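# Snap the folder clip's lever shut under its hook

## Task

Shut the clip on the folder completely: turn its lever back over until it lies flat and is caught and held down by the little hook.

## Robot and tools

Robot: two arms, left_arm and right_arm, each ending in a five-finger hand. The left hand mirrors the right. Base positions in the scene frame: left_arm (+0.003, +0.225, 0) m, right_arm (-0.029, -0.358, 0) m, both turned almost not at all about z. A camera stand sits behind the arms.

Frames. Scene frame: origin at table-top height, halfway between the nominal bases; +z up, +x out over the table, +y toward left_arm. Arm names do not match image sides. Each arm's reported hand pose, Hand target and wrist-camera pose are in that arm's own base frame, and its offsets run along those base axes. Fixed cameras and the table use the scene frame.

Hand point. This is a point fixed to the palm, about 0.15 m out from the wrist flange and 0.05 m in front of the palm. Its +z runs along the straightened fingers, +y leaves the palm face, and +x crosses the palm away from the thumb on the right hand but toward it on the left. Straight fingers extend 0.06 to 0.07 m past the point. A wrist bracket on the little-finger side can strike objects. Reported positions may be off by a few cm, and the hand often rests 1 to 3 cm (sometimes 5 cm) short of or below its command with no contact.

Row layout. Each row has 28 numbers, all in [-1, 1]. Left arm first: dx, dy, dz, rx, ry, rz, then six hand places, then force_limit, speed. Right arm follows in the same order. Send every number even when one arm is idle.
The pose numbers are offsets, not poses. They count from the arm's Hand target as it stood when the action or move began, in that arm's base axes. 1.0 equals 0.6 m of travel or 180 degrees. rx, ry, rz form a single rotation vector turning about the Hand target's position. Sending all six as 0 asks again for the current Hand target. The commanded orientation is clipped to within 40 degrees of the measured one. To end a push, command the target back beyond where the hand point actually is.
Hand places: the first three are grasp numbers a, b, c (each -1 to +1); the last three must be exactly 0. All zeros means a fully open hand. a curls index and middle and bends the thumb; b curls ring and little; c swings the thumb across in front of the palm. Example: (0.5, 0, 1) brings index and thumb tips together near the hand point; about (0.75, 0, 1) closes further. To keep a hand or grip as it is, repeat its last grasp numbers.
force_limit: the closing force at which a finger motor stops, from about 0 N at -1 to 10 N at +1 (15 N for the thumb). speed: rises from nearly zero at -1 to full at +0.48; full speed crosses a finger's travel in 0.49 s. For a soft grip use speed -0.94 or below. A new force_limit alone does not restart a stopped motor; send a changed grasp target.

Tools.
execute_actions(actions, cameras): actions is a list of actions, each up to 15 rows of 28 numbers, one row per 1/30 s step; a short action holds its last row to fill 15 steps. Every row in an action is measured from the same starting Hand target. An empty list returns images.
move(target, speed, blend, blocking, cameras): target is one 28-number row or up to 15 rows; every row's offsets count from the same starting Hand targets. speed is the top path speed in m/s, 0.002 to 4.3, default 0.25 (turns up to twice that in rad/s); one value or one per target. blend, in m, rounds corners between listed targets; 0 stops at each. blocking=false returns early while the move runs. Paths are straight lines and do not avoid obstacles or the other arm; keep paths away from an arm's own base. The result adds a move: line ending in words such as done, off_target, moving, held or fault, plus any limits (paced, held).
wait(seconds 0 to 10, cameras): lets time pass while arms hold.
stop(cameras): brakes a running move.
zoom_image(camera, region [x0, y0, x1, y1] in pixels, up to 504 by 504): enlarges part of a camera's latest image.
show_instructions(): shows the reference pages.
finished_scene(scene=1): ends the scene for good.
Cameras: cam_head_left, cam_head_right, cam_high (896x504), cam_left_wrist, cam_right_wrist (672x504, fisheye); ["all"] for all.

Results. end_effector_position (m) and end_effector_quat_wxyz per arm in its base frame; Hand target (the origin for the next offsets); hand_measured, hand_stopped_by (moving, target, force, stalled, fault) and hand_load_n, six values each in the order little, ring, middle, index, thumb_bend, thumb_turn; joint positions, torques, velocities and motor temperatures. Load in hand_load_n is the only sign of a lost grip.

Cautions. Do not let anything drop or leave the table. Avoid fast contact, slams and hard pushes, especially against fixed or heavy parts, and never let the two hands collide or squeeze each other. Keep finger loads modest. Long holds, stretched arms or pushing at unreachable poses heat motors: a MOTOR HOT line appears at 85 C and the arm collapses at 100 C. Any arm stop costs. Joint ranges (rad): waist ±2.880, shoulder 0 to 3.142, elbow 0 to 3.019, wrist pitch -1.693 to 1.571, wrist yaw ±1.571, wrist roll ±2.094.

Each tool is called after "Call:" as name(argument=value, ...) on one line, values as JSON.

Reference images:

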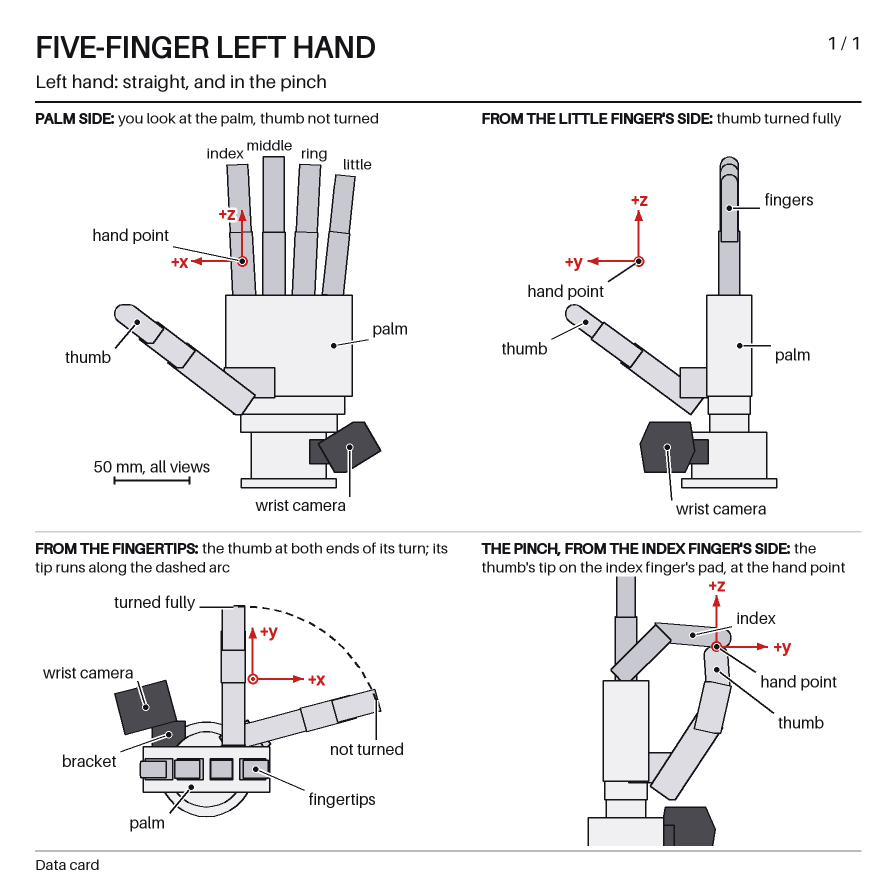

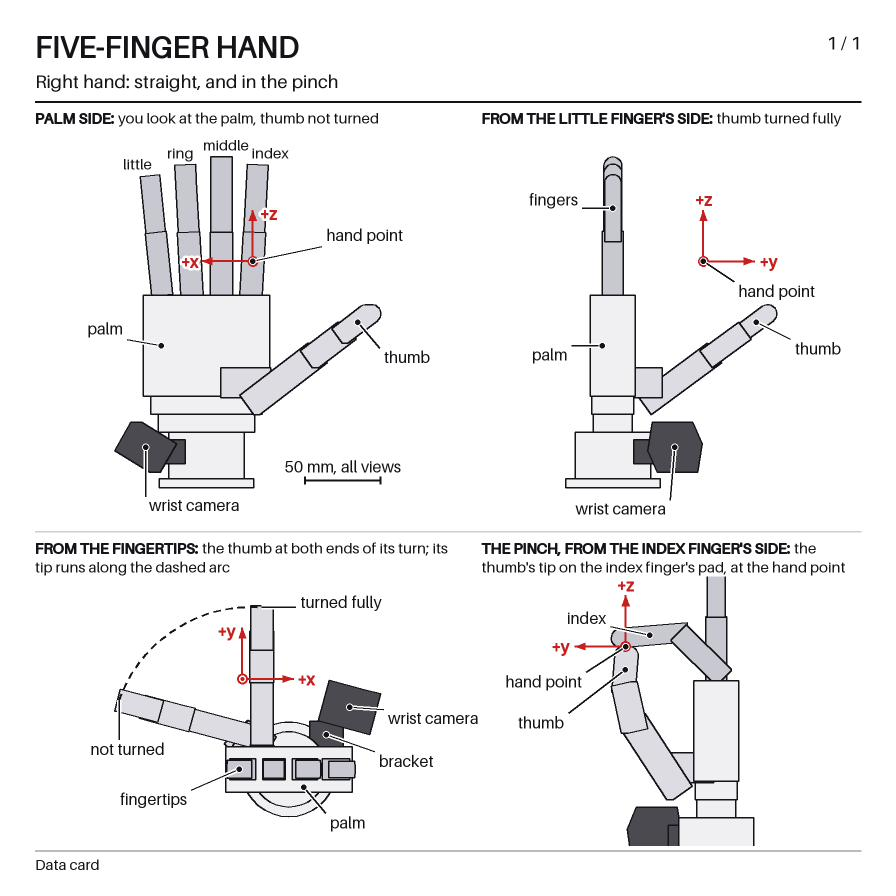

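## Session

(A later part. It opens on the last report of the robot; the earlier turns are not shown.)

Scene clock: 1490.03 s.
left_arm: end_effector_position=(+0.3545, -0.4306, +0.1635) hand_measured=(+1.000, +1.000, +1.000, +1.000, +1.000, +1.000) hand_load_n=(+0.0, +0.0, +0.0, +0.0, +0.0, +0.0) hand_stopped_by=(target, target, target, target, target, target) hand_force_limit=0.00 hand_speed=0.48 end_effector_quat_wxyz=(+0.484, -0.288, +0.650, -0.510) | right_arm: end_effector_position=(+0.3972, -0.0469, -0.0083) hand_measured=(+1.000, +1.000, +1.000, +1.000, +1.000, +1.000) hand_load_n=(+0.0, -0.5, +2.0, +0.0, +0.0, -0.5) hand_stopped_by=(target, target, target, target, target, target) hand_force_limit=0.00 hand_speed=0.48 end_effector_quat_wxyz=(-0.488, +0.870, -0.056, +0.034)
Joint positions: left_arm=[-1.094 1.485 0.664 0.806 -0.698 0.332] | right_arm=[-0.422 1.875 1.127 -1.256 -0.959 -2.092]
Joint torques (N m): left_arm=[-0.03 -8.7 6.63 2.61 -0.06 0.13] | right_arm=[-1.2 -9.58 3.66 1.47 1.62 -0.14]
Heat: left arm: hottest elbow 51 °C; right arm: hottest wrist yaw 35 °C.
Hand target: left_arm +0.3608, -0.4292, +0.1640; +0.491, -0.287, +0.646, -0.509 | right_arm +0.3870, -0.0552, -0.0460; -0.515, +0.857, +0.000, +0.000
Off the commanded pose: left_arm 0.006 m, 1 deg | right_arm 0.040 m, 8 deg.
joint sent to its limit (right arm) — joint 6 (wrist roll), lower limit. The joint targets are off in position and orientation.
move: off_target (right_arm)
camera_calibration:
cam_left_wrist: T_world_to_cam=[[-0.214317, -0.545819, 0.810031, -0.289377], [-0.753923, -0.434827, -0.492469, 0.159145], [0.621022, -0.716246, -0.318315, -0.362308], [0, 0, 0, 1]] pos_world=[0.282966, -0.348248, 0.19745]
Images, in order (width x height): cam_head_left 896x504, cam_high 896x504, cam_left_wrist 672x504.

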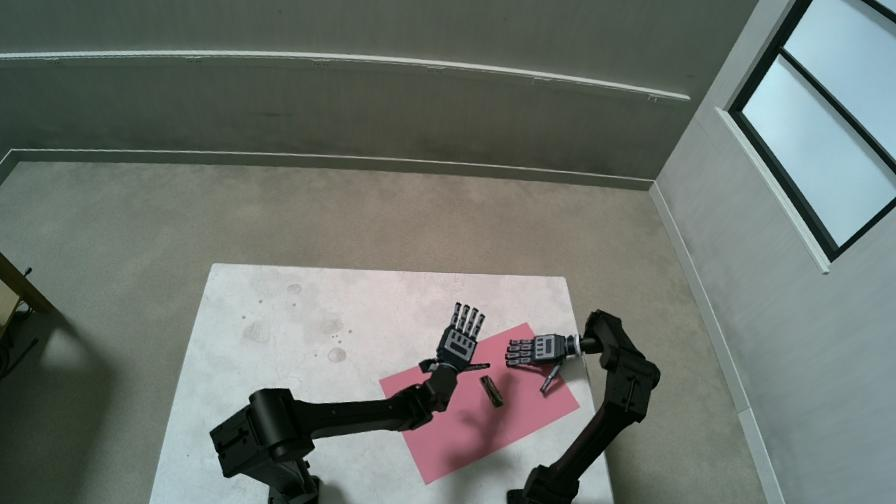

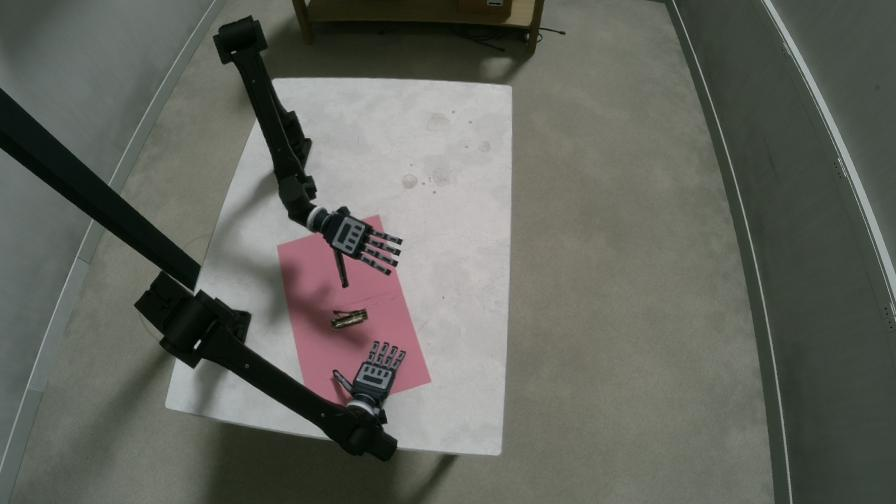

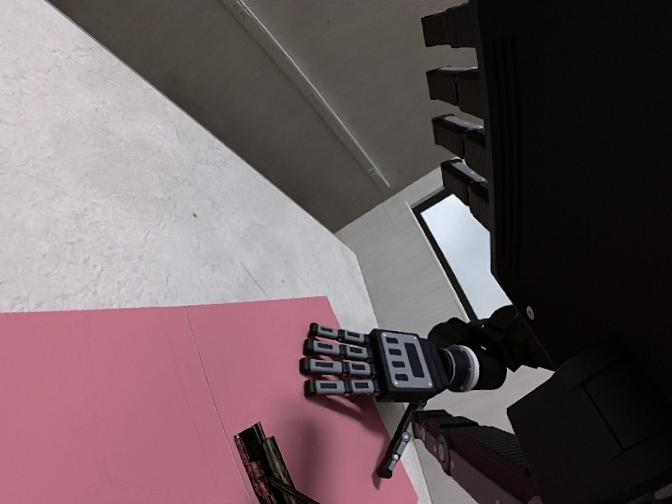

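Call:
move(target=[-0.0113,-0.0147,-0.0917,0,0,0,0,0,0,0,0,0,0,0.48,0,0,0,0,0,0,0,0,0,0,0,0,0,0.48], speed=0.15, cameras=["cam_high","cam_left_wrist"])

Call:
zoom_image(camera="cam_high", region=[310, 270, 400, 340])

Call:
zoom_image(camera="cam_left_wrist", region=[200, 370, 380, 504])

Scene clock: 1515.00 s.
left_arm: end_effector_position=(+0.3563, -0.4322, +0.1058) hand_measured=(+1.000, +1.000, +1.000, +1.000, +1.000, +1.000) hand_load_n=(+0.0, +0.0, +0.0, +0.0, +0.0, +0.0) hand_stopped_by=(target, target, target, target, target, target) hand_force_limit=0.00 hand_speed=0.48 end_effector_quat_wxyz=(+0.489, -0.293, +0.650, -0.503) | right_arm: end_effector_position=(+0.3972, -0.0469, -0.0083) hand_measured=(+1.000, +1.000, +1.000, +1.000, +1.000, +1.000) hand_load_n=(+0.0, -0.5, +2.0, +0.0, +0.0, -0.5) hand_stopped_by=(target, target, target, target, target, target) hand_force_limit=0.00 hand_speed=0.48 end_effector_quat_wxyz=(-0.488, +0.870, -0.056, +0.034)
Joint positions: left_arm=[-1.099 1.654 0.638 0.995 -0.722 0.333] | right_arm=[-0.422 1.875 1.127 -1.256 -0.959 -2.092]
Joint torques (N m): left_arm=[-1.08 -10.52 5.52 2.36 -0.07 0.18] | right_arm=[-0.73 -9.17 3.66 1.59 1.65 -0.14]
Motor temperatures (°C): left_arm=[28 30 49 26 25 25] | right_arm=[23 30 31 27 35 25]
Heat: left arm: hottest elbow 49 °C; right arm: hottest wrist yaw 35 °C.
Hand target: left_arm +0.3540, -0.4380, +0.1089; +0.491, -0.287, +0.646, -0.509 | right_arm +0.3870, -0.0552, -0.0460; -0.515, +0.857, +0.000, +0.000
Off the commanded pose: left_arm 0.007 m, 1 deg | right_arm 0.040 m, 8 deg.
joint sent to its limit (right arm) — joint 6 (wrist roll), lower limit. The joint targets are off in position and orientation.
move: off_target (right_arm)
camera_calibration:
cam_left_wrist: T_world_to_cam=[[-0.202209, -0.554624, 0.807158, -0.250962], [-0.746811, -0.445849, -0.493448, 0.124081], [0.633549, -0.702574, -0.324045, -0.380908], [0, 0, 0, 1]] pos_world=[0.283242, -0.351484, 0.140362]
Images, in order (width x height): cam_high 896x504, cam_left_wrist 672x504.

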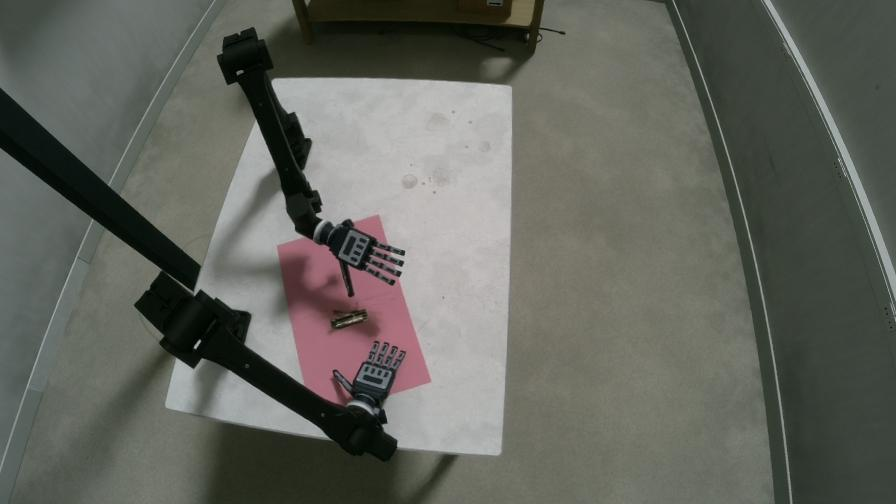

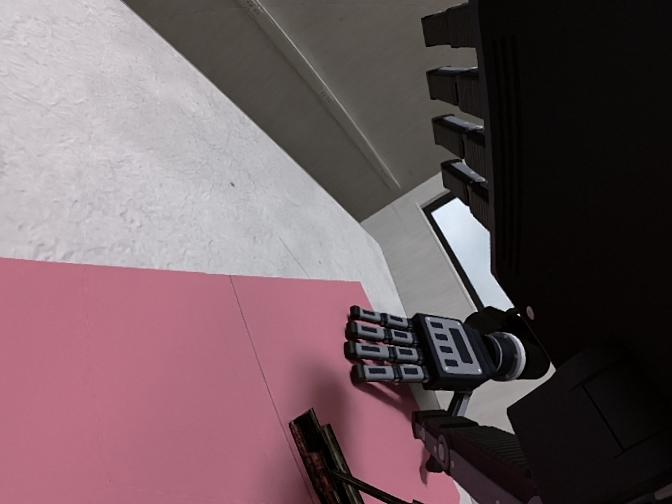

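Scaled by 5.600 from the camera's 896x504 image, which has a finer 1280x720 frame.

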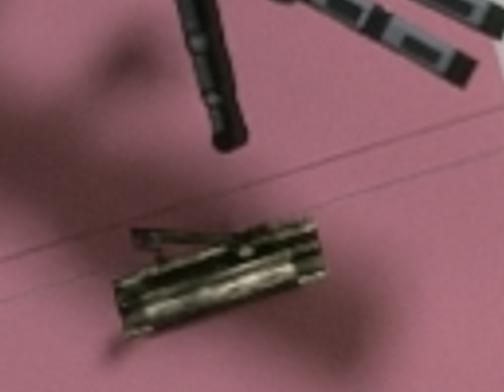

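Scaled by 2.800 from the camera's 672x504 image, which has a finer 960x720 frame.

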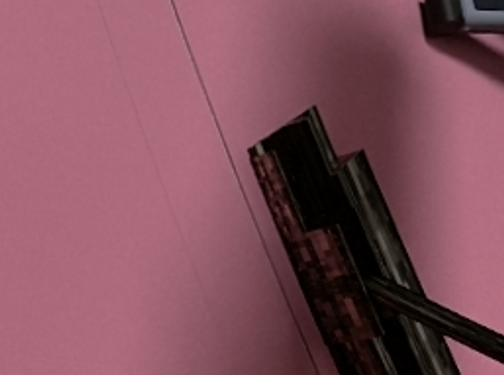

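Call:
move(target=[-0.0058,-0.0375,-0.0267,0,0,0,0,0,0,0,0,0,0,0.48,0,0,0,0,0,0,0,0,0,0,0,0,0,0.48], speed=0.12, cameras=["cam_high","cam_left_wrist"])

Call:
zoom_image(camera="cam_high", region=[310, 270, 400, 340])

Scene clock: 1520.87 s.
left_arm: end_effector_position=(+0.3465, -0.4431, +0.0784) hand_measured=(+1.000, +1.000, +1.000, +1.000, +1.000, +1.000) hand_load_n=(+0.0, +0.0, +0.0, +0.0, +0.0, +0.0) hand_stopped_by=(target, target, target, target, target, target) hand_force_limit=0.00 hand_speed=0.48 end_effector_quat_wxyz=(+0.488, -0.289, +0.660, -0.493) | right_arm: end_effector_position=(+0.3972, -0.0469, -0.0083) hand_measured=(+1.000, +1.000, +1.000, +1.000, +1.000, +1.000) hand_load_n=(+0.0, +0.0, +2.5, +0.0, +0.0, +0.0) hand_stopped_by=(target, target, target, target, target, target) hand_force_limit=0.00 hand_speed=0.48 end_effector_quat_wxyz=(-0.488, +0.870, -0.056, +0.034)
Joint positions: left_arm=[-1.132 1.731 0.652 1.028 -0.754 0.333] | right_arm=[-0.422 1.875 1.127 -1.256 -0.959 -2.092]
Joint torques (N m): left_arm=[-1.85 -11.63 7.23 2.48 -0.11 0.08] | right_arm=[-1.08 -9.05 3.82 1.29 1.64 -0.11]
Heat: left arm: hottest elbow 48 °C; right arm: hottest wrist yaw 35 °C.
Hand target: left_arm +0.3505, -0.4606, +0.0929; +0.491, -0.287, +0.646, -0.509 | right_arm +0.3870, -0.0552, -0.0460; -0.515, +0.857, +0.000, +0.000
Off the commanded pose: left_arm 0.023 m, 2 deg | right_arm 0.040 m, 8 deg.
joint sent to its limit (right arm) — joint 6 (wrist roll), lower limit. The joint targets are off in position and orientation.
move: off_target (left_arm, right_arm)
camera_calibration:
cam_left_wrist: T_world_to_cam=[[-0.193443, -0.576095, 0.794163, -0.248361], [-0.753474, -0.431201, -0.49633, 0.107463], [0.628377, -0.694392, -0.35066, -0.383726], [0, 0, 0, 1]] pos_world=[0.274051, -0.363198, 0.116019]
Images, in order (width x height): cam_high 896x504, cam_left_wrist 672x504.

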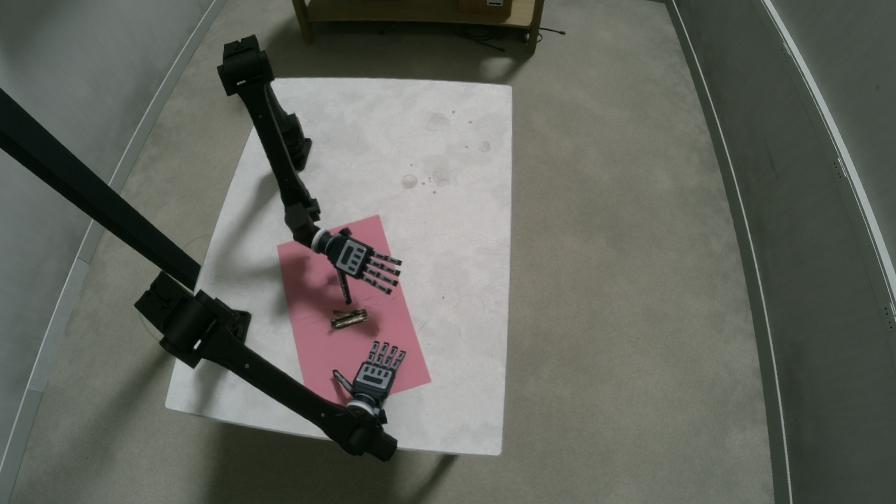

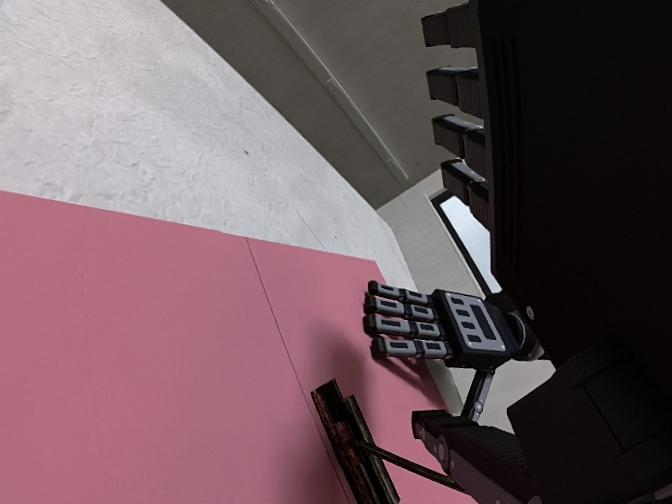

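Scaled by 5.600 from the camera's 896x504 image, which has a finer 1280x720 frame.

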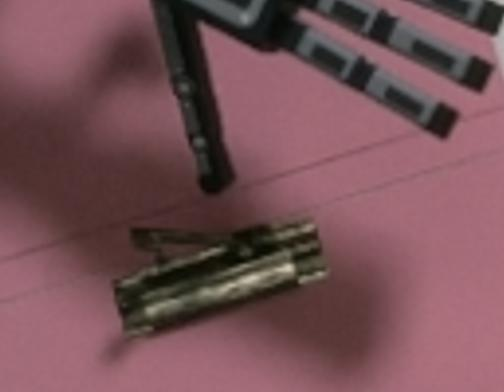

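Call:
move(target=[0.0068,-0.0188,-0.0083,0,0,0,0,0,0,0,0,0,0,0.48,0,0,0,0,0,0,0,0,0,0,0,0,0,0.48], speed=0.12, cameras=["cam_high"])

Call:
zoom_image(camera="cam_high", region=[310, 270, 400, 340])

Scene clock: 1525.77 s.
left_arm: end_effector_position=(+0.3510, -0.4534, +0.0742) hand_measured=(+1.000, +1.000, +1.000, +1.000, +1.000, +1.000) hand_load_n=(+0.0, +0.0, +0.0, +0.0, +0.0, +0.0) hand_stopped_by=(target, target, target, target, target, target) hand_force_limit=0.00 hand_speed=0.48 end_effector_quat_wxyz=(+0.489, -0.289, +0.659, -0.493) | right_arm: end_effector_position=(+0.3972, -0.0469, -0.0083) hand_measured=(+1.000, +1.000, +1.000, +1.000, +1.000, +1.000) hand_load_n=(+0.0, +0.0, +2.0, +0.0, +0.0, +0.0) hand_stopped_by=(target, target, target, target, target, target) hand_force_limit=0.00 hand_speed=0.48 end_effector_quat_wxyz=(-0.488, +0.870, -0.056, +0.034)
Joint positions: left_arm=[-1.134 1.763 0.684 1.028 -0.757 0.333] | right_arm=[-0.422 1.875 1.127 -1.256 -0.959 -2.092]
Joint torques (N m): left_arm=[-2.26 -11.4 7.39 2.36 -0.14 0.12] | right_arm=[-0.21 -9.05 3.56 1.32 1.62 -0.1]
Heat: left arm: hottest elbow 48 °C; right arm: hottest wrist yaw 35 °C.
Hand target: left_arm +0.3545, -0.4719, +0.0880; +0.491, -0.287, +0.646, -0.509 | right_arm +0.3870, -0.0552, -0.0460; -0.515, +0.857, +0.000, +0.000
Off the commanded pose: left_arm 0.023 m, 2 deg | right_arm 0.040 m, 8 deg.
joint sent to its limit (right arm) — joint 6 (wrist roll), lower limit. The joint targets are off in position and orientation.
move: off_target (left_arm, right_arm)
Images, in order (width x height): cam_high 896x504.

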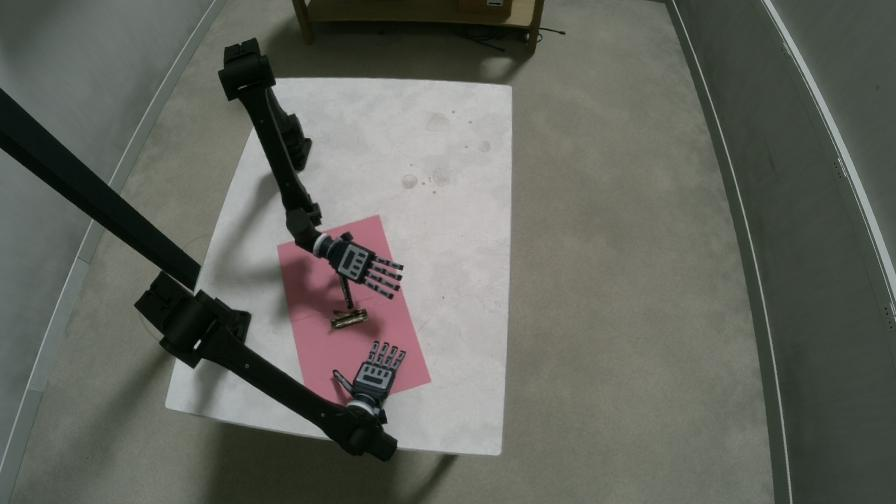

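Scaled by 5.600 from the camera's 896x504 image, which has a finer 1280x720 frame.

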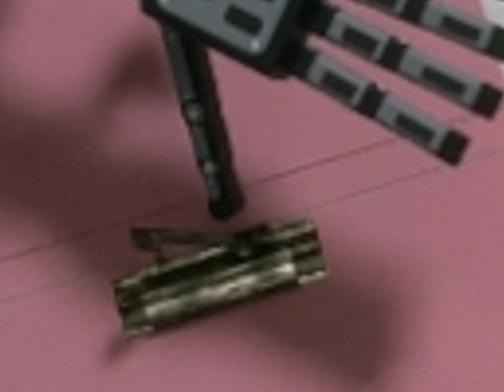

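Call:
move(target=[0.0051,-0.0157,-0.0017,0,0,0,0,0,0,0,0,0,0,0.48,0,0,0,0,0,0,0,0,0,0,0,0,0,0.48], speed=0.12, cameras=["cam_high"])

Call:
zoom_image(camera="cam_high", region=[310, 270, 400, 340])

Scene clock: 1529.63 s.
left_arm: end_effector_position=(+0.3547, -0.4636, +0.0755) hand_measured=(+1.000, +1.000, +1.000, +1.000, +1.000, +1.000) hand_load_n=(-0.5, +0.0, +0.0, +0.0, +0.0, +0.0) hand_stopped_by=(target, target, target, target, target, target) hand_force_limit=0.00 hand_speed=0.48 end_effector_quat_wxyz=(+0.489, -0.291, +0.656, -0.496) | right_arm: end_effector_position=(+0.3972, -0.0469, -0.0083) hand_measured=(+1.000, +1.000, +1.000, +1.000, +1.000, +1.000) hand_load_n=(+0.0, +0.0, +2.0, +0.0, +0.0, -0.5) hand_stopped_by=(target, target, target, target, target, target) hand_force_limit=0.00 hand_speed=0.48 end_effector_quat_wxyz=(-0.488, +0.870, -0.056, +0.034)
Joint positions: left_arm=[-1.136 1.782 0.713 1.028 -0.759 0.333] | right_arm=[-0.422 1.875 1.127 -1.256 -0.959 -2.092]
Joint torques (N m): left_arm=[-1.67 -12.1 7.53 2.18 -0.1 0.17] | right_arm=[-0.5 -9.17 3.74 1.37 1.62 -0.11]
Heat: left arm: hottest elbow 48 °C; right arm: hottest wrist yaw 35 °C.
Hand target: left_arm +0.3576, -0.4813, +0.0869; +0.491, -0.287, +0.646, -0.509 | right_arm +0.3870, -0.0552, -0.0460; -0.515, +0.857, +0.000, +0.000
Off the commanded pose: left_arm 0.021 m, 2 deg | right_arm 0.040 m, 8 deg.
joint sent to its limit (right arm) — joint 6 (wrist roll), lower limit. The joint targets are off in position and orientation.
move: off_target (left_arm, right_arm)
Images, in order (width x height): cam_high 896x504.

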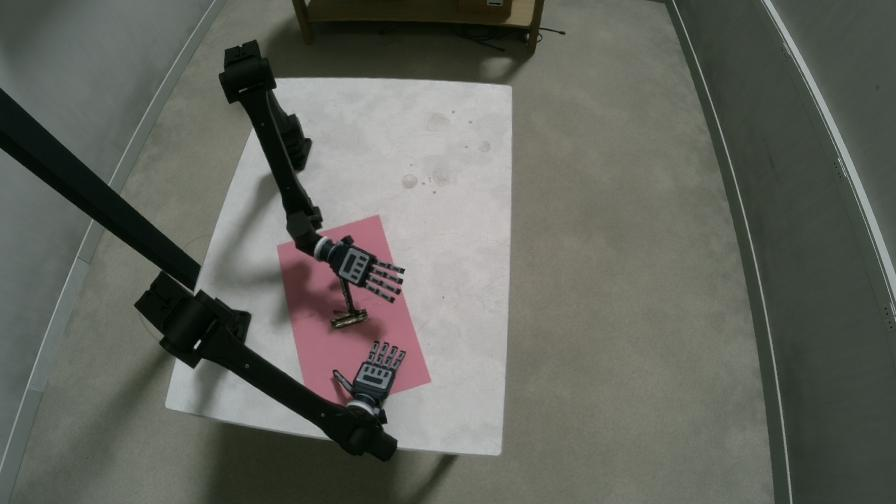

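Scaled by 5.600 from the camera's 896x504 image, which has a finer 1280x720 frame.

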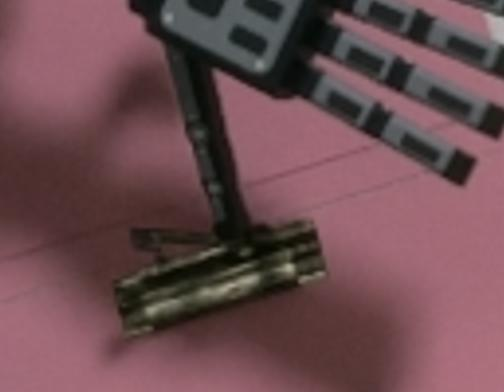

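Call:
move(target=[-0.0057,0.0157,-0.0383,0,0,0,0,0,0,0,0,0,0,0.48,0,0,0,0,0,0,0,0,0,0,0,0,0,0.48], speed=0.1, cameras=["cam_high"])

Call:
zoom_image(camera="cam_high", region=[310, 270, 400, 340])

Scene clock: 1540.57 s.
left_arm: end_effector_position=(+0.3556, -0.4655, +0.0617) hand_measured=(+1.000, +1.000, +1.000, +1.000, +1.000, +1.000) hand_load_n=(+0.0, +0.0, +0.0, +0.0, +0.0, -0.5) hand_stopped_by=(target, target, target, target, target, target) hand_force_limit=0.00 hand_speed=0.48 end_effector_quat_wxyz=(+0.489, -0.293, +0.650, -0.503) | right_arm: end_effector_position=(+0.3972, -0.0469, -0.0083) hand_measured=(+1.000, +1.000, +1.000, +1.000, +1.000, +1.000) hand_load_n=(-0.5, +0.0, +2.0, +0.0, +0.0, +0.0) hand_stopped_by=(target, target, target, target, target, target) hand_force_limit=0.00 hand_speed=0.48 end_effector_quat_wxyz=(-0.488, +0.870, -0.056, +0.034)
Joint positions: left_arm=[-1.136 1.837 0.713 1.103 -0.759 0.333] | right_arm=[-0.422 1.875 1.127 -1.256 -0.959 -2.092]
Joint torques (N m): left_arm=[-1.26 -12.51 5.27 2.48 -0.04 0.16] | right_arm=[-0.15 -9.41 3.54 1.4 1.62 -0.07]
Heat: left arm: hottest elbow 46 °C; right arm: hottest wrist yaw 35 °C.
Hand target: left_arm +0.3542, -0.4719, +0.0639; +0.491, -0.287, +0.646, -0.509 | right_arm +0.3870, -0.0552, -0.0460; -0.515, +0.857, +0.000, +0.000
Off the commanded pose: left_arm 0.007 m, 1 deg | right_arm 0.040 m, 8 deg.
joint sent to its limit (right arm) — joint 6 (wrist roll), lower limit. The joint targets are off in position and orientation.
move: off_target (right_arm)
Images, in order (width x height): cam_high 896x504.

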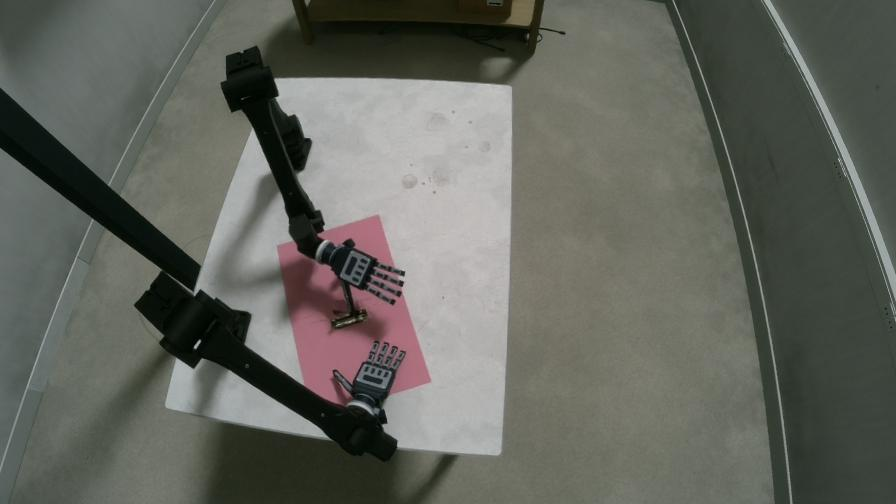

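Scaled by 5.600 from the camera's 896x504 image, which has a finer 1280x720 frame.

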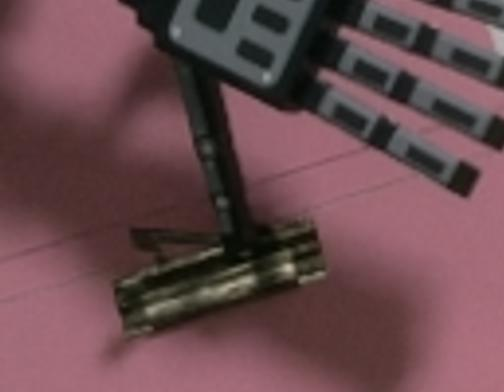

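Call:
move(target=[-0.0572,-0.0135,-0.0083,0,0,0,0,0,0,0,0,0,0,0.48,0,0,0,0,0,0,0,0,0,0,0,0,0,0.48], speed=0.08, cameras=["cam_high","cam_left_wrist"])

Call:
zoom_image(camera="cam_high", region=[310, 270, 400, 340])

Call:
zoom_image(camera="cam_left_wrist", region=[280, 330, 500, 504])

Scene clock: 1546.17 s.
left_arm: end_effector_position=(+0.3251, -0.4775, +0.0639) hand_measured=(+1.000, +1.000, +1.000, +1.000, +1.000, +1.000) hand_load_n=(+0.0, +0.0, +0.0, +0.0, -0.5, +0.5) hand_stopped_by=(target, target, target, target, target, target) hand_force_limit=0.00 hand_speed=0.48 end_effector_quat_wxyz=(+0.490, -0.296, +0.643, -0.509) | right_arm: end_effector_position=(+0.3972, -0.0469, -0.0083) hand_measured=(+1.000, +1.000, +1.000, +1.000, +1.000, +1.000) hand_load_n=(+0.0, +0.0, +2.5, +0.0, +0.0, +0.0) hand_stopped_by=(target, target, target, target, target, target) hand_force_limit=0.00 hand_speed=0.48 end_effector_quat_wxyz=(-0.488, +0.870, -0.056, +0.034)
Joint positions: left_arm=[-1.214 1.84 0.708 1.129 -0.84 0.333] | right_arm=[-0.422 1.875 1.127 -1.256 -0.959 -2.092]
Joint torques (N m): left_arm=[-1.26 -11.75 4.07 2.45 0 0.16] | right_arm=[-0.85 -9.35 3.63 1.47 1.63 -0.08]
Heat: left arm: hottest elbow 46 °C; right arm: hottest wrist yaw 35 °C.
Hand target: left_arm +0.3199, -0.4799, +0.0589; +0.491, -0.287, +0.646, -0.509 | right_arm +0.3870, -0.0552, -0.0460; -0.515, +0.857, +0.000, +0.000
Off the commanded pose: left_arm 0.008 m, 1 deg | right_arm 0.040 m, 8 deg.
joint sent to its limit (right arm) — joint 6 (wrist roll), lower limit. The joint targets are off in position and orientation.
move: off_target (right_arm)
camera_calibration:
cam_left_wrist: T_world_to_cam=[[-0.207698, -0.54232, 0.814095, -0.241303], [-0.741392, -0.455638, -0.492678, 0.0534361], [0.638121, -0.705892, -0.307436, -0.410635], [0, 0, 0, 1]] pos_world=[0.251534, -0.39638, 0.0965264]
Images, in order (width x height): cam_high 896x504, cam_left_wrist 672x504.

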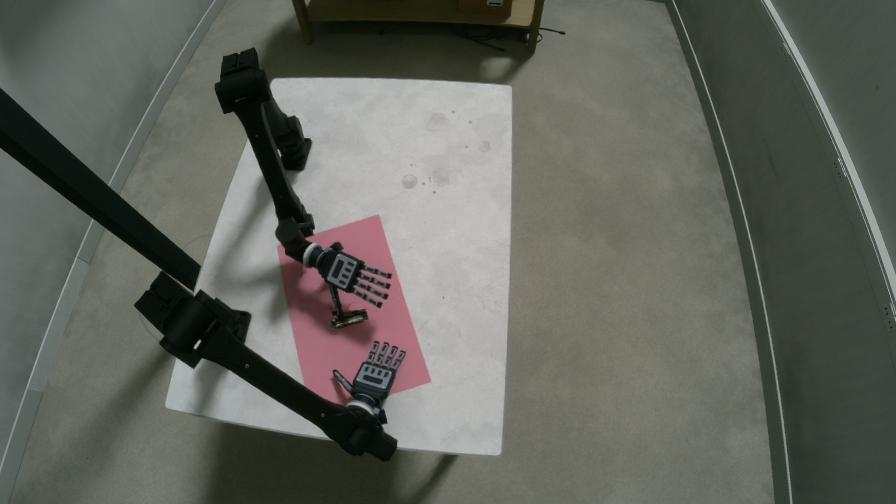

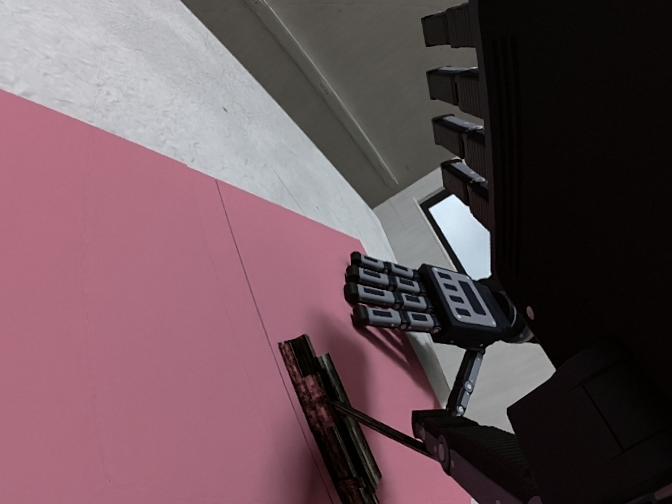

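Scaled by 5.600 from the camera's 896x504 image, which has a finer 1280x720 frame.

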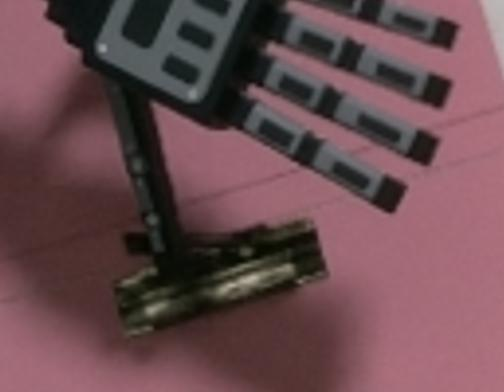

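Scaled by 2.291 from the camera's 672x504 image, which has a finer 960x720 frame.

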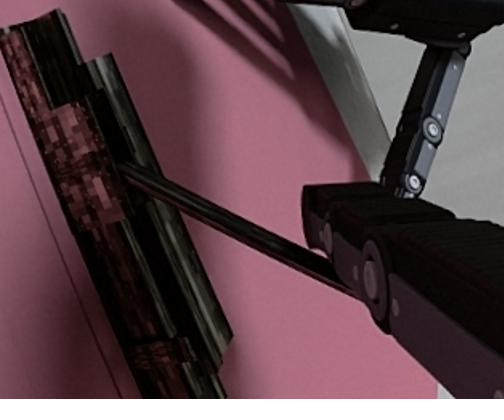

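Call:
move(target=[-0.0507,-0.0123,-0.03,0,0,0,0,0,0,0,0,0,0,0.48,0,0,0,0,0,0,0,0,0,0,0,0,0,0.48], speed=0.08, cameras=["cam_high","cam_left_wrist"])

Call:
zoom_image(camera="cam_high", region=[310, 270, 400, 340])

Call:
zoom_image(camera="cam_left_wrist", region=[260, 280, 480, 454])

Scene clock: 1552.80 s.
left_arm: end_effector_position=(+0.3075, -0.4798, +0.0533) hand_measured=(+1.000, +1.000, +1.000, +1.000, +0.998, +1.000) hand_load_n=(+0.0, +0.0, +0.0, +0.0, -5.0, +0.0) hand_stopped_by=(target, target, target, target, target, target) hand_force_limit=0.00 hand_speed=0.48 end_effector_quat_wxyz=(+0.497, -0.309, +0.632, -0.509) | right_arm: end_effector_position=(+0.3972, -0.0469, -0.0083) hand_measured=(+1.000, +1.000, +1.000, +1.000, +1.000, +1.000) hand_load_n=(-0.5, +0.0, +2.0, +0.0, +0.0, -0.5) hand_stopped_by=(target, target, target, target, target, target) hand_force_limit=0.00 hand_speed=0.48 end_effector_quat_wxyz=(-0.488, +0.870, -0.056, +0.034)
Joint positions: left_arm=[-1.265 1.885 0.708 1.195 -0.923 0.333] | right_arm=[-0.422 1.875 1.127 -1.256 -0.959 -2.092]
Joint torques (N m): left_arm=[-3.78 -11.22 3.34 1.72 0.41 0.19] | right_arm=[-0.91 -9.88 3.7 1.39 1.61 -0.09]
Heat: left arm: hottest elbow 45 °C; right arm: hottest wrist yaw 35 °C.
Hand target: left_arm +0.2894, -0.4873, +0.0409; +0.491, -0.287, +0.646, -0.509 | right_arm +0.3870, -0.0552, -0.0460; -0.515, +0.857, +0.000, +0.000
Off the commanded pose: left_arm 0.023 m, 3 deg | right_arm 0.040 m, 8 deg.
joint sent to its limit (right arm) — joint 6 (wrist roll), lower limit. The joint targets are off in position and orientation.
move: off_target (left_arm, right_arm)
camera_calibration:
cam_left_wrist: T_world_to_cam=[[-0.195847, -0.532577, 0.823411, -0.237056], [-0.723404, -0.488433, -0.487975, 0.0125981], [0.662065, -0.691227, -0.28961, -0.405554], [0, 0, 0, 1]] pos_world=[0.23119, -0.400427, 0.0838897]
Images, in order (width x height): cam_high 896x504, cam_left_wrist 672x504.

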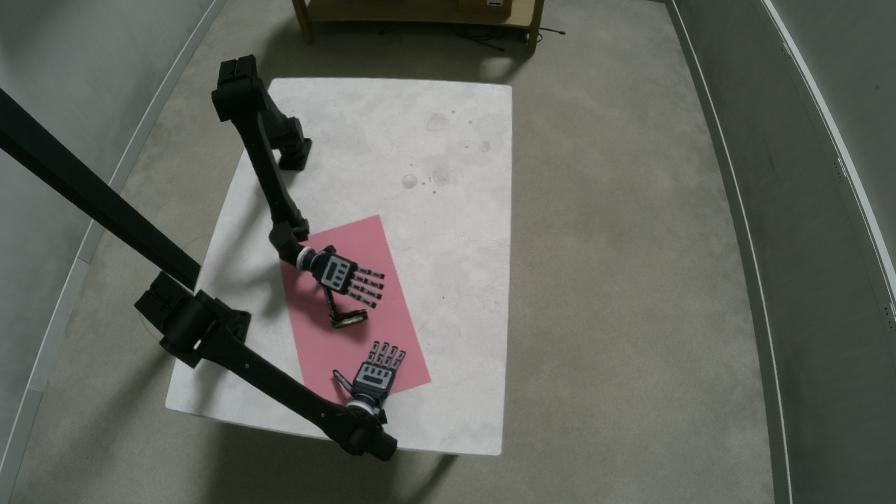

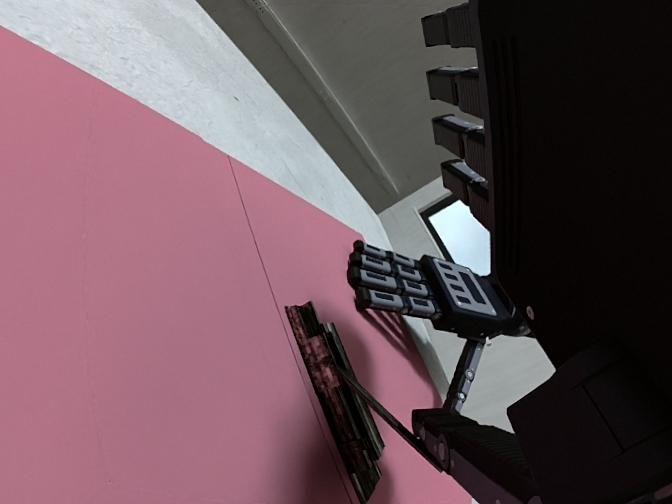

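Scaled by 5.600 from the camera's 896x504 image, which has a finer 1280x720 frame.

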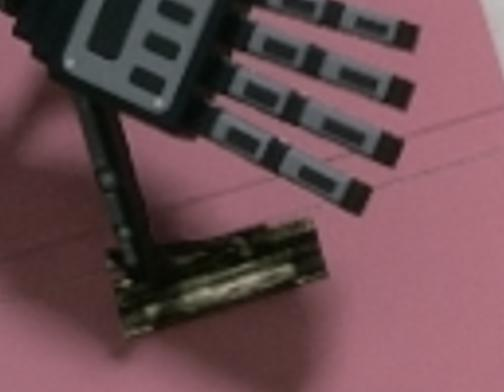

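Scaled by 2.291 from the camera's 672x504 image, which has a finer 960x720 frame.

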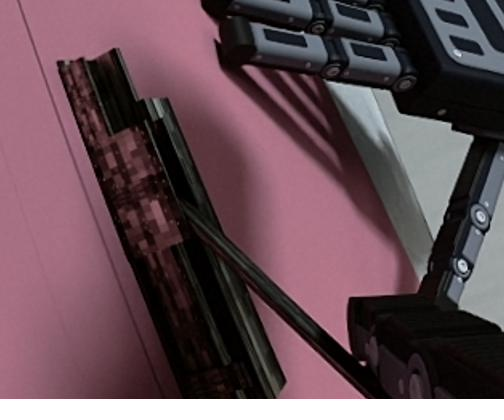

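Call:
move(target=[0.0113,0.0057,-0.026,0,0,0,0,0,0,0,0,0,0,0.48,0,0,0,0,0,0,0,0,0,0,0,0,0,0.48], speed=0.06, cameras=["cam_high","cam_left_wrist"])

Call:
zoom_image(camera="cam_high", region=[310, 270, 400, 340])

Call:
zoom_image(camera="cam_left_wrist", region=[260, 280, 480, 454])

Scene clock: 1561.03 s.
left_arm: end_effector_position=(+0.3063, -0.4830, +0.0440) hand_measured=(+1.000, +1.000, +1.000, +1.000, +0.998, +1.000) hand_load_n=(+0.0, +0.0, +0.0, +0.0, -3.5, +0.0) hand_stopped_by=(target, target, target, target, target, target) hand_force_limit=0.00 hand_speed=0.48 end_effector_quat_wxyz=(+0.492, -0.306, +0.629, -0.518) | right_arm: end_effector_position=(+0.3972, -0.0469, -0.0083) hand_measured=(+1.000, +1.000, +1.000, +1.000, +1.000, +1.000) hand_load_n=(+0.0, +0.0, +2.0, +0.0, +0.0, -0.5) hand_stopped_by=(target, target, target, target, target, target) hand_force_limit=0.00 hand_speed=0.48 end_effector_quat_wxyz=(-0.488, +0.870, -0.056, +0.034)
Joint positions: left_arm=[-1.265 1.924 0.708 1.25 -0.906 0.333] | right_arm=[-0.422 1.875 1.127 -1.256 -0.959 -2.092]
Joint torques (N m): left_arm=[-2.84 -11.46 3.44 1.74 0.4 0.15] | right_arm=[-0.62 -9.52 3.63 1.47 1.59 -0.14]
Motor temperatures (°C): left_arm=[28 30 44 26 25 25] | right_arm=[23 30 31 27 35 25]
Heat: left arm: hottest elbow 44 °C; right arm: hottest wrist yaw 35 °C.
Hand target: left_arm +0.2962, -0.4839, +0.0252; +0.491, -0.287, +0.646, -0.509 | right_arm +0.3870, -0.0552, -0.0460; -0.515, +0.857, +0.000, +0.000
Off the commanded pose: left_arm 0.021 m, 3 deg | right_arm 0.040 m, 8 deg.
joint sent to its limit (right arm) — joint 6 (wrist roll), lower limit. The joint targets are off in position and orientation.
move: off_target (left_arm, right_arm)
camera_calibration:
cam_left_wrist: T_world_to_cam=[[-0.208859, -0.516717, 0.83029, -0.219952], [-0.728803, -0.48388, -0.484465, 0.00938576], [0.652092, -0.706303, -0.275522, -0.414523], [0, 0, 0, 1]] pos_world=[0.231209, -0.40189, 0.0729605]
Images, in order (width x height): cam_high 896x504, cam_left_wrist 672x504.

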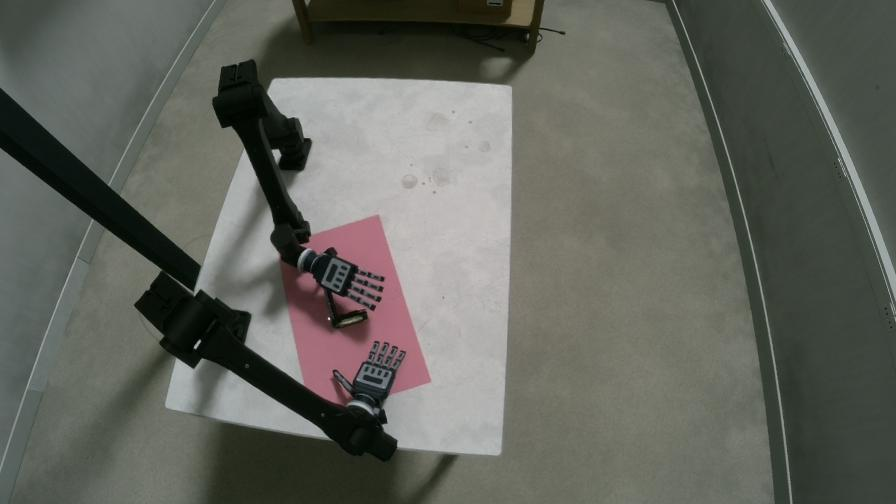

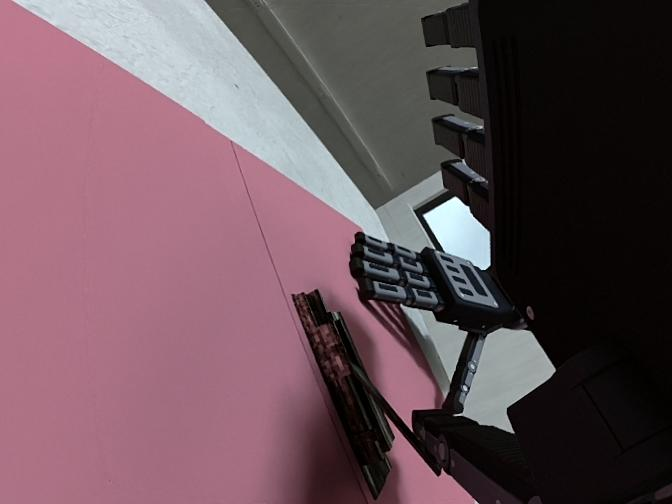

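Scaled by 5.600 from the camera's 896x504 image, which has a finer 1280x720 frame.

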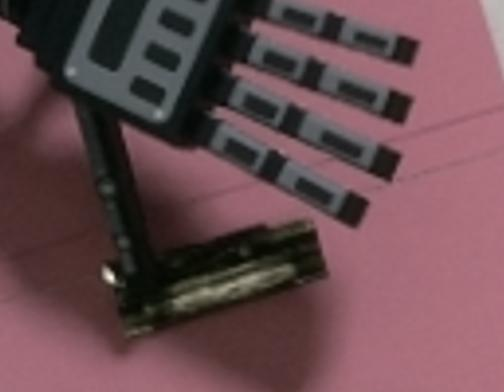

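Scaled by 2.291 from the camera's 672x504 image, which has a finer 960x720 frame.

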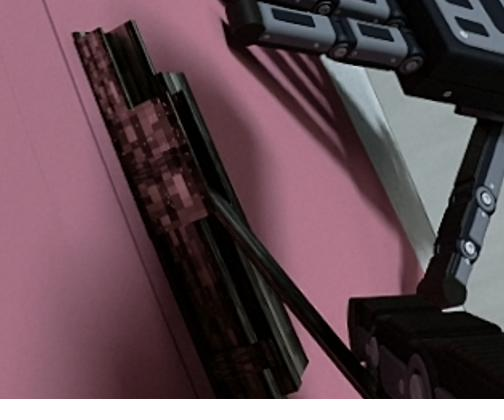

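Call:
move(target=[-0.0047,-0.0017,-0.025,0,0,0,0,0,0,0,0,0,0,0.48,0,0,0,0,0,0,0,0,0,0,0,0,0,0.48], speed=0.06, cameras=["cam_high","cam_left_wrist"])

Call:
zoom_image(camera="cam_high", region=[310, 270, 400, 340])

Call:
zoom_image(camera="cam_left_wrist", region=[260, 280, 480, 454])

Scene clock: 1566.53 s.
left_arm: end_effector_position=(+0.3048, -0.4836, +0.0346) hand_measured=(+1.000, +1.000, +1.000, +1.000, +0.998, +1.000) hand_load_n=(+0.0, +0.0, +0.0, -0.5, -3.5, +0.5) hand_stopped_by=(target, target, target, target, target, target) hand_force_limit=0.00 hand_speed=0.48 end_effector_quat_wxyz=(+0.490, -0.308, +0.625, -0.524) | right_arm: end_effector_position=(+0.3972, -0.0469, -0.0083) hand_measured=(+1.000, +1.000, +1.000, +1.000, +1.000, +1.000) hand_load_n=(+0.0, +0.0, +2.5, +0.0, +0.0, -0.5) hand_stopped_by=(target, target, target, target, target, target) hand_force_limit=0.00 hand_speed=0.48 end_effector_quat_wxyz=(-0.488, +0.870, -0.056, +0.034)
Joint positions: left_arm=[-1.268 1.961 0.708 1.302 -0.906 0.332] | right_arm=[-0.422 1.875 1.127 -1.256 -0.959 -2.092]
Joint torques (N m): left_arm=[-2.32 -9.88 3.22 1.52 0.16 0.12] | right_arm=[0.15 -8.59 3.55 1.31 1.64 -0.13]
Heat: left arm: hottest elbow 44 °C; right arm: hottest wrist yaw 35 °C.
Hand target: left_arm +0.2934, -0.4849, +0.0103; +0.491, -0.287, +0.646, -0.509 | right_arm +0.3870, -0.0552, -0.0460; -0.515, +0.857, +0.000, +0.000
Off the commanded pose: left_arm 0.027 m, 4 deg | right_arm 0.040 m, 8 deg.
joint sent to its limit (right arm) — joint 6 (wrist roll), lower limit. The joint targets are off in position and orientation.
move: off_target (left_arm, right_arm)
camera_calibration:
cam_left_wrist: T_world_to_cam=[[-0.213686, -0.503734, 0.837013, -0.205234], [-0.728365, -0.488828, -0.480136, 0.00079455], [0.651016, -0.712249, -0.262447, -0.419633], [0, 0, 0, 1]] pos_world=[0.229911, -0.401878, 0.0620339]
Images, in order (width x height): cam_high 896x504, cam_left_wrist 672x504.

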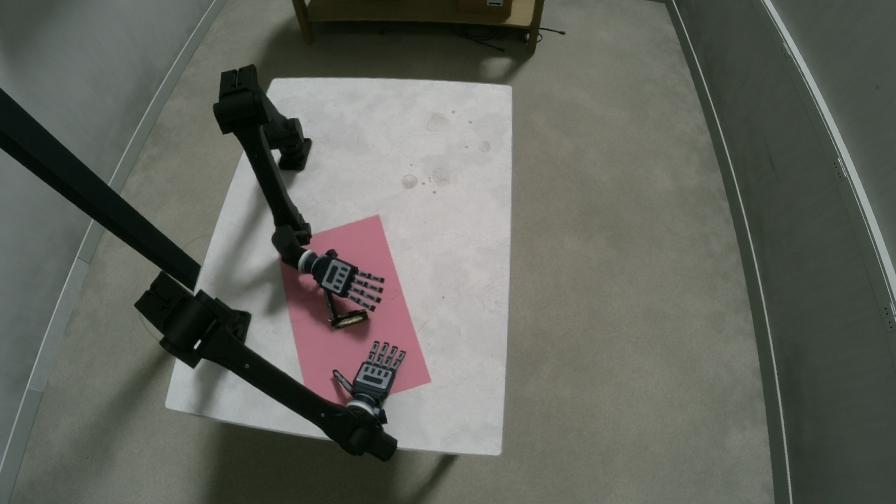

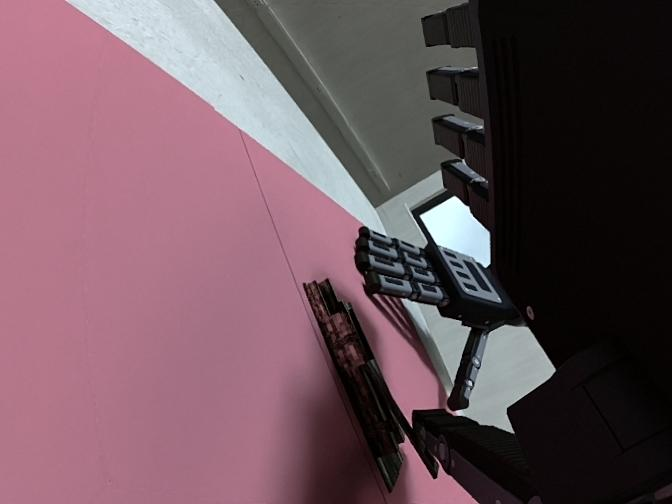

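Scaled by 5.600 from the camera's 896x504 image, which has a finer 1280x720 frame.

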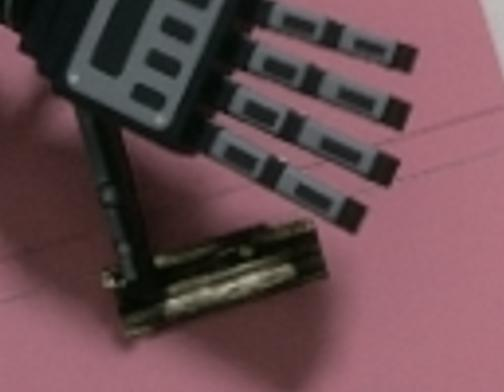

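Scaled by 2.291 from the camera's 672x504 image, which has a finer 960x720 frame.

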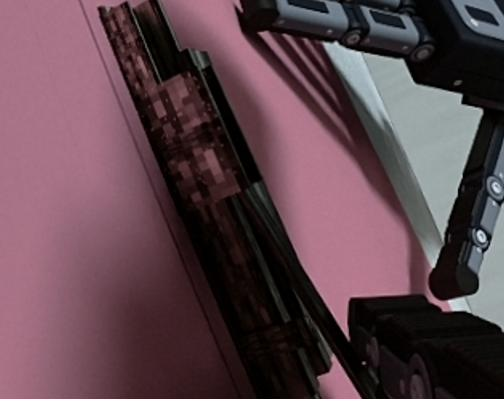

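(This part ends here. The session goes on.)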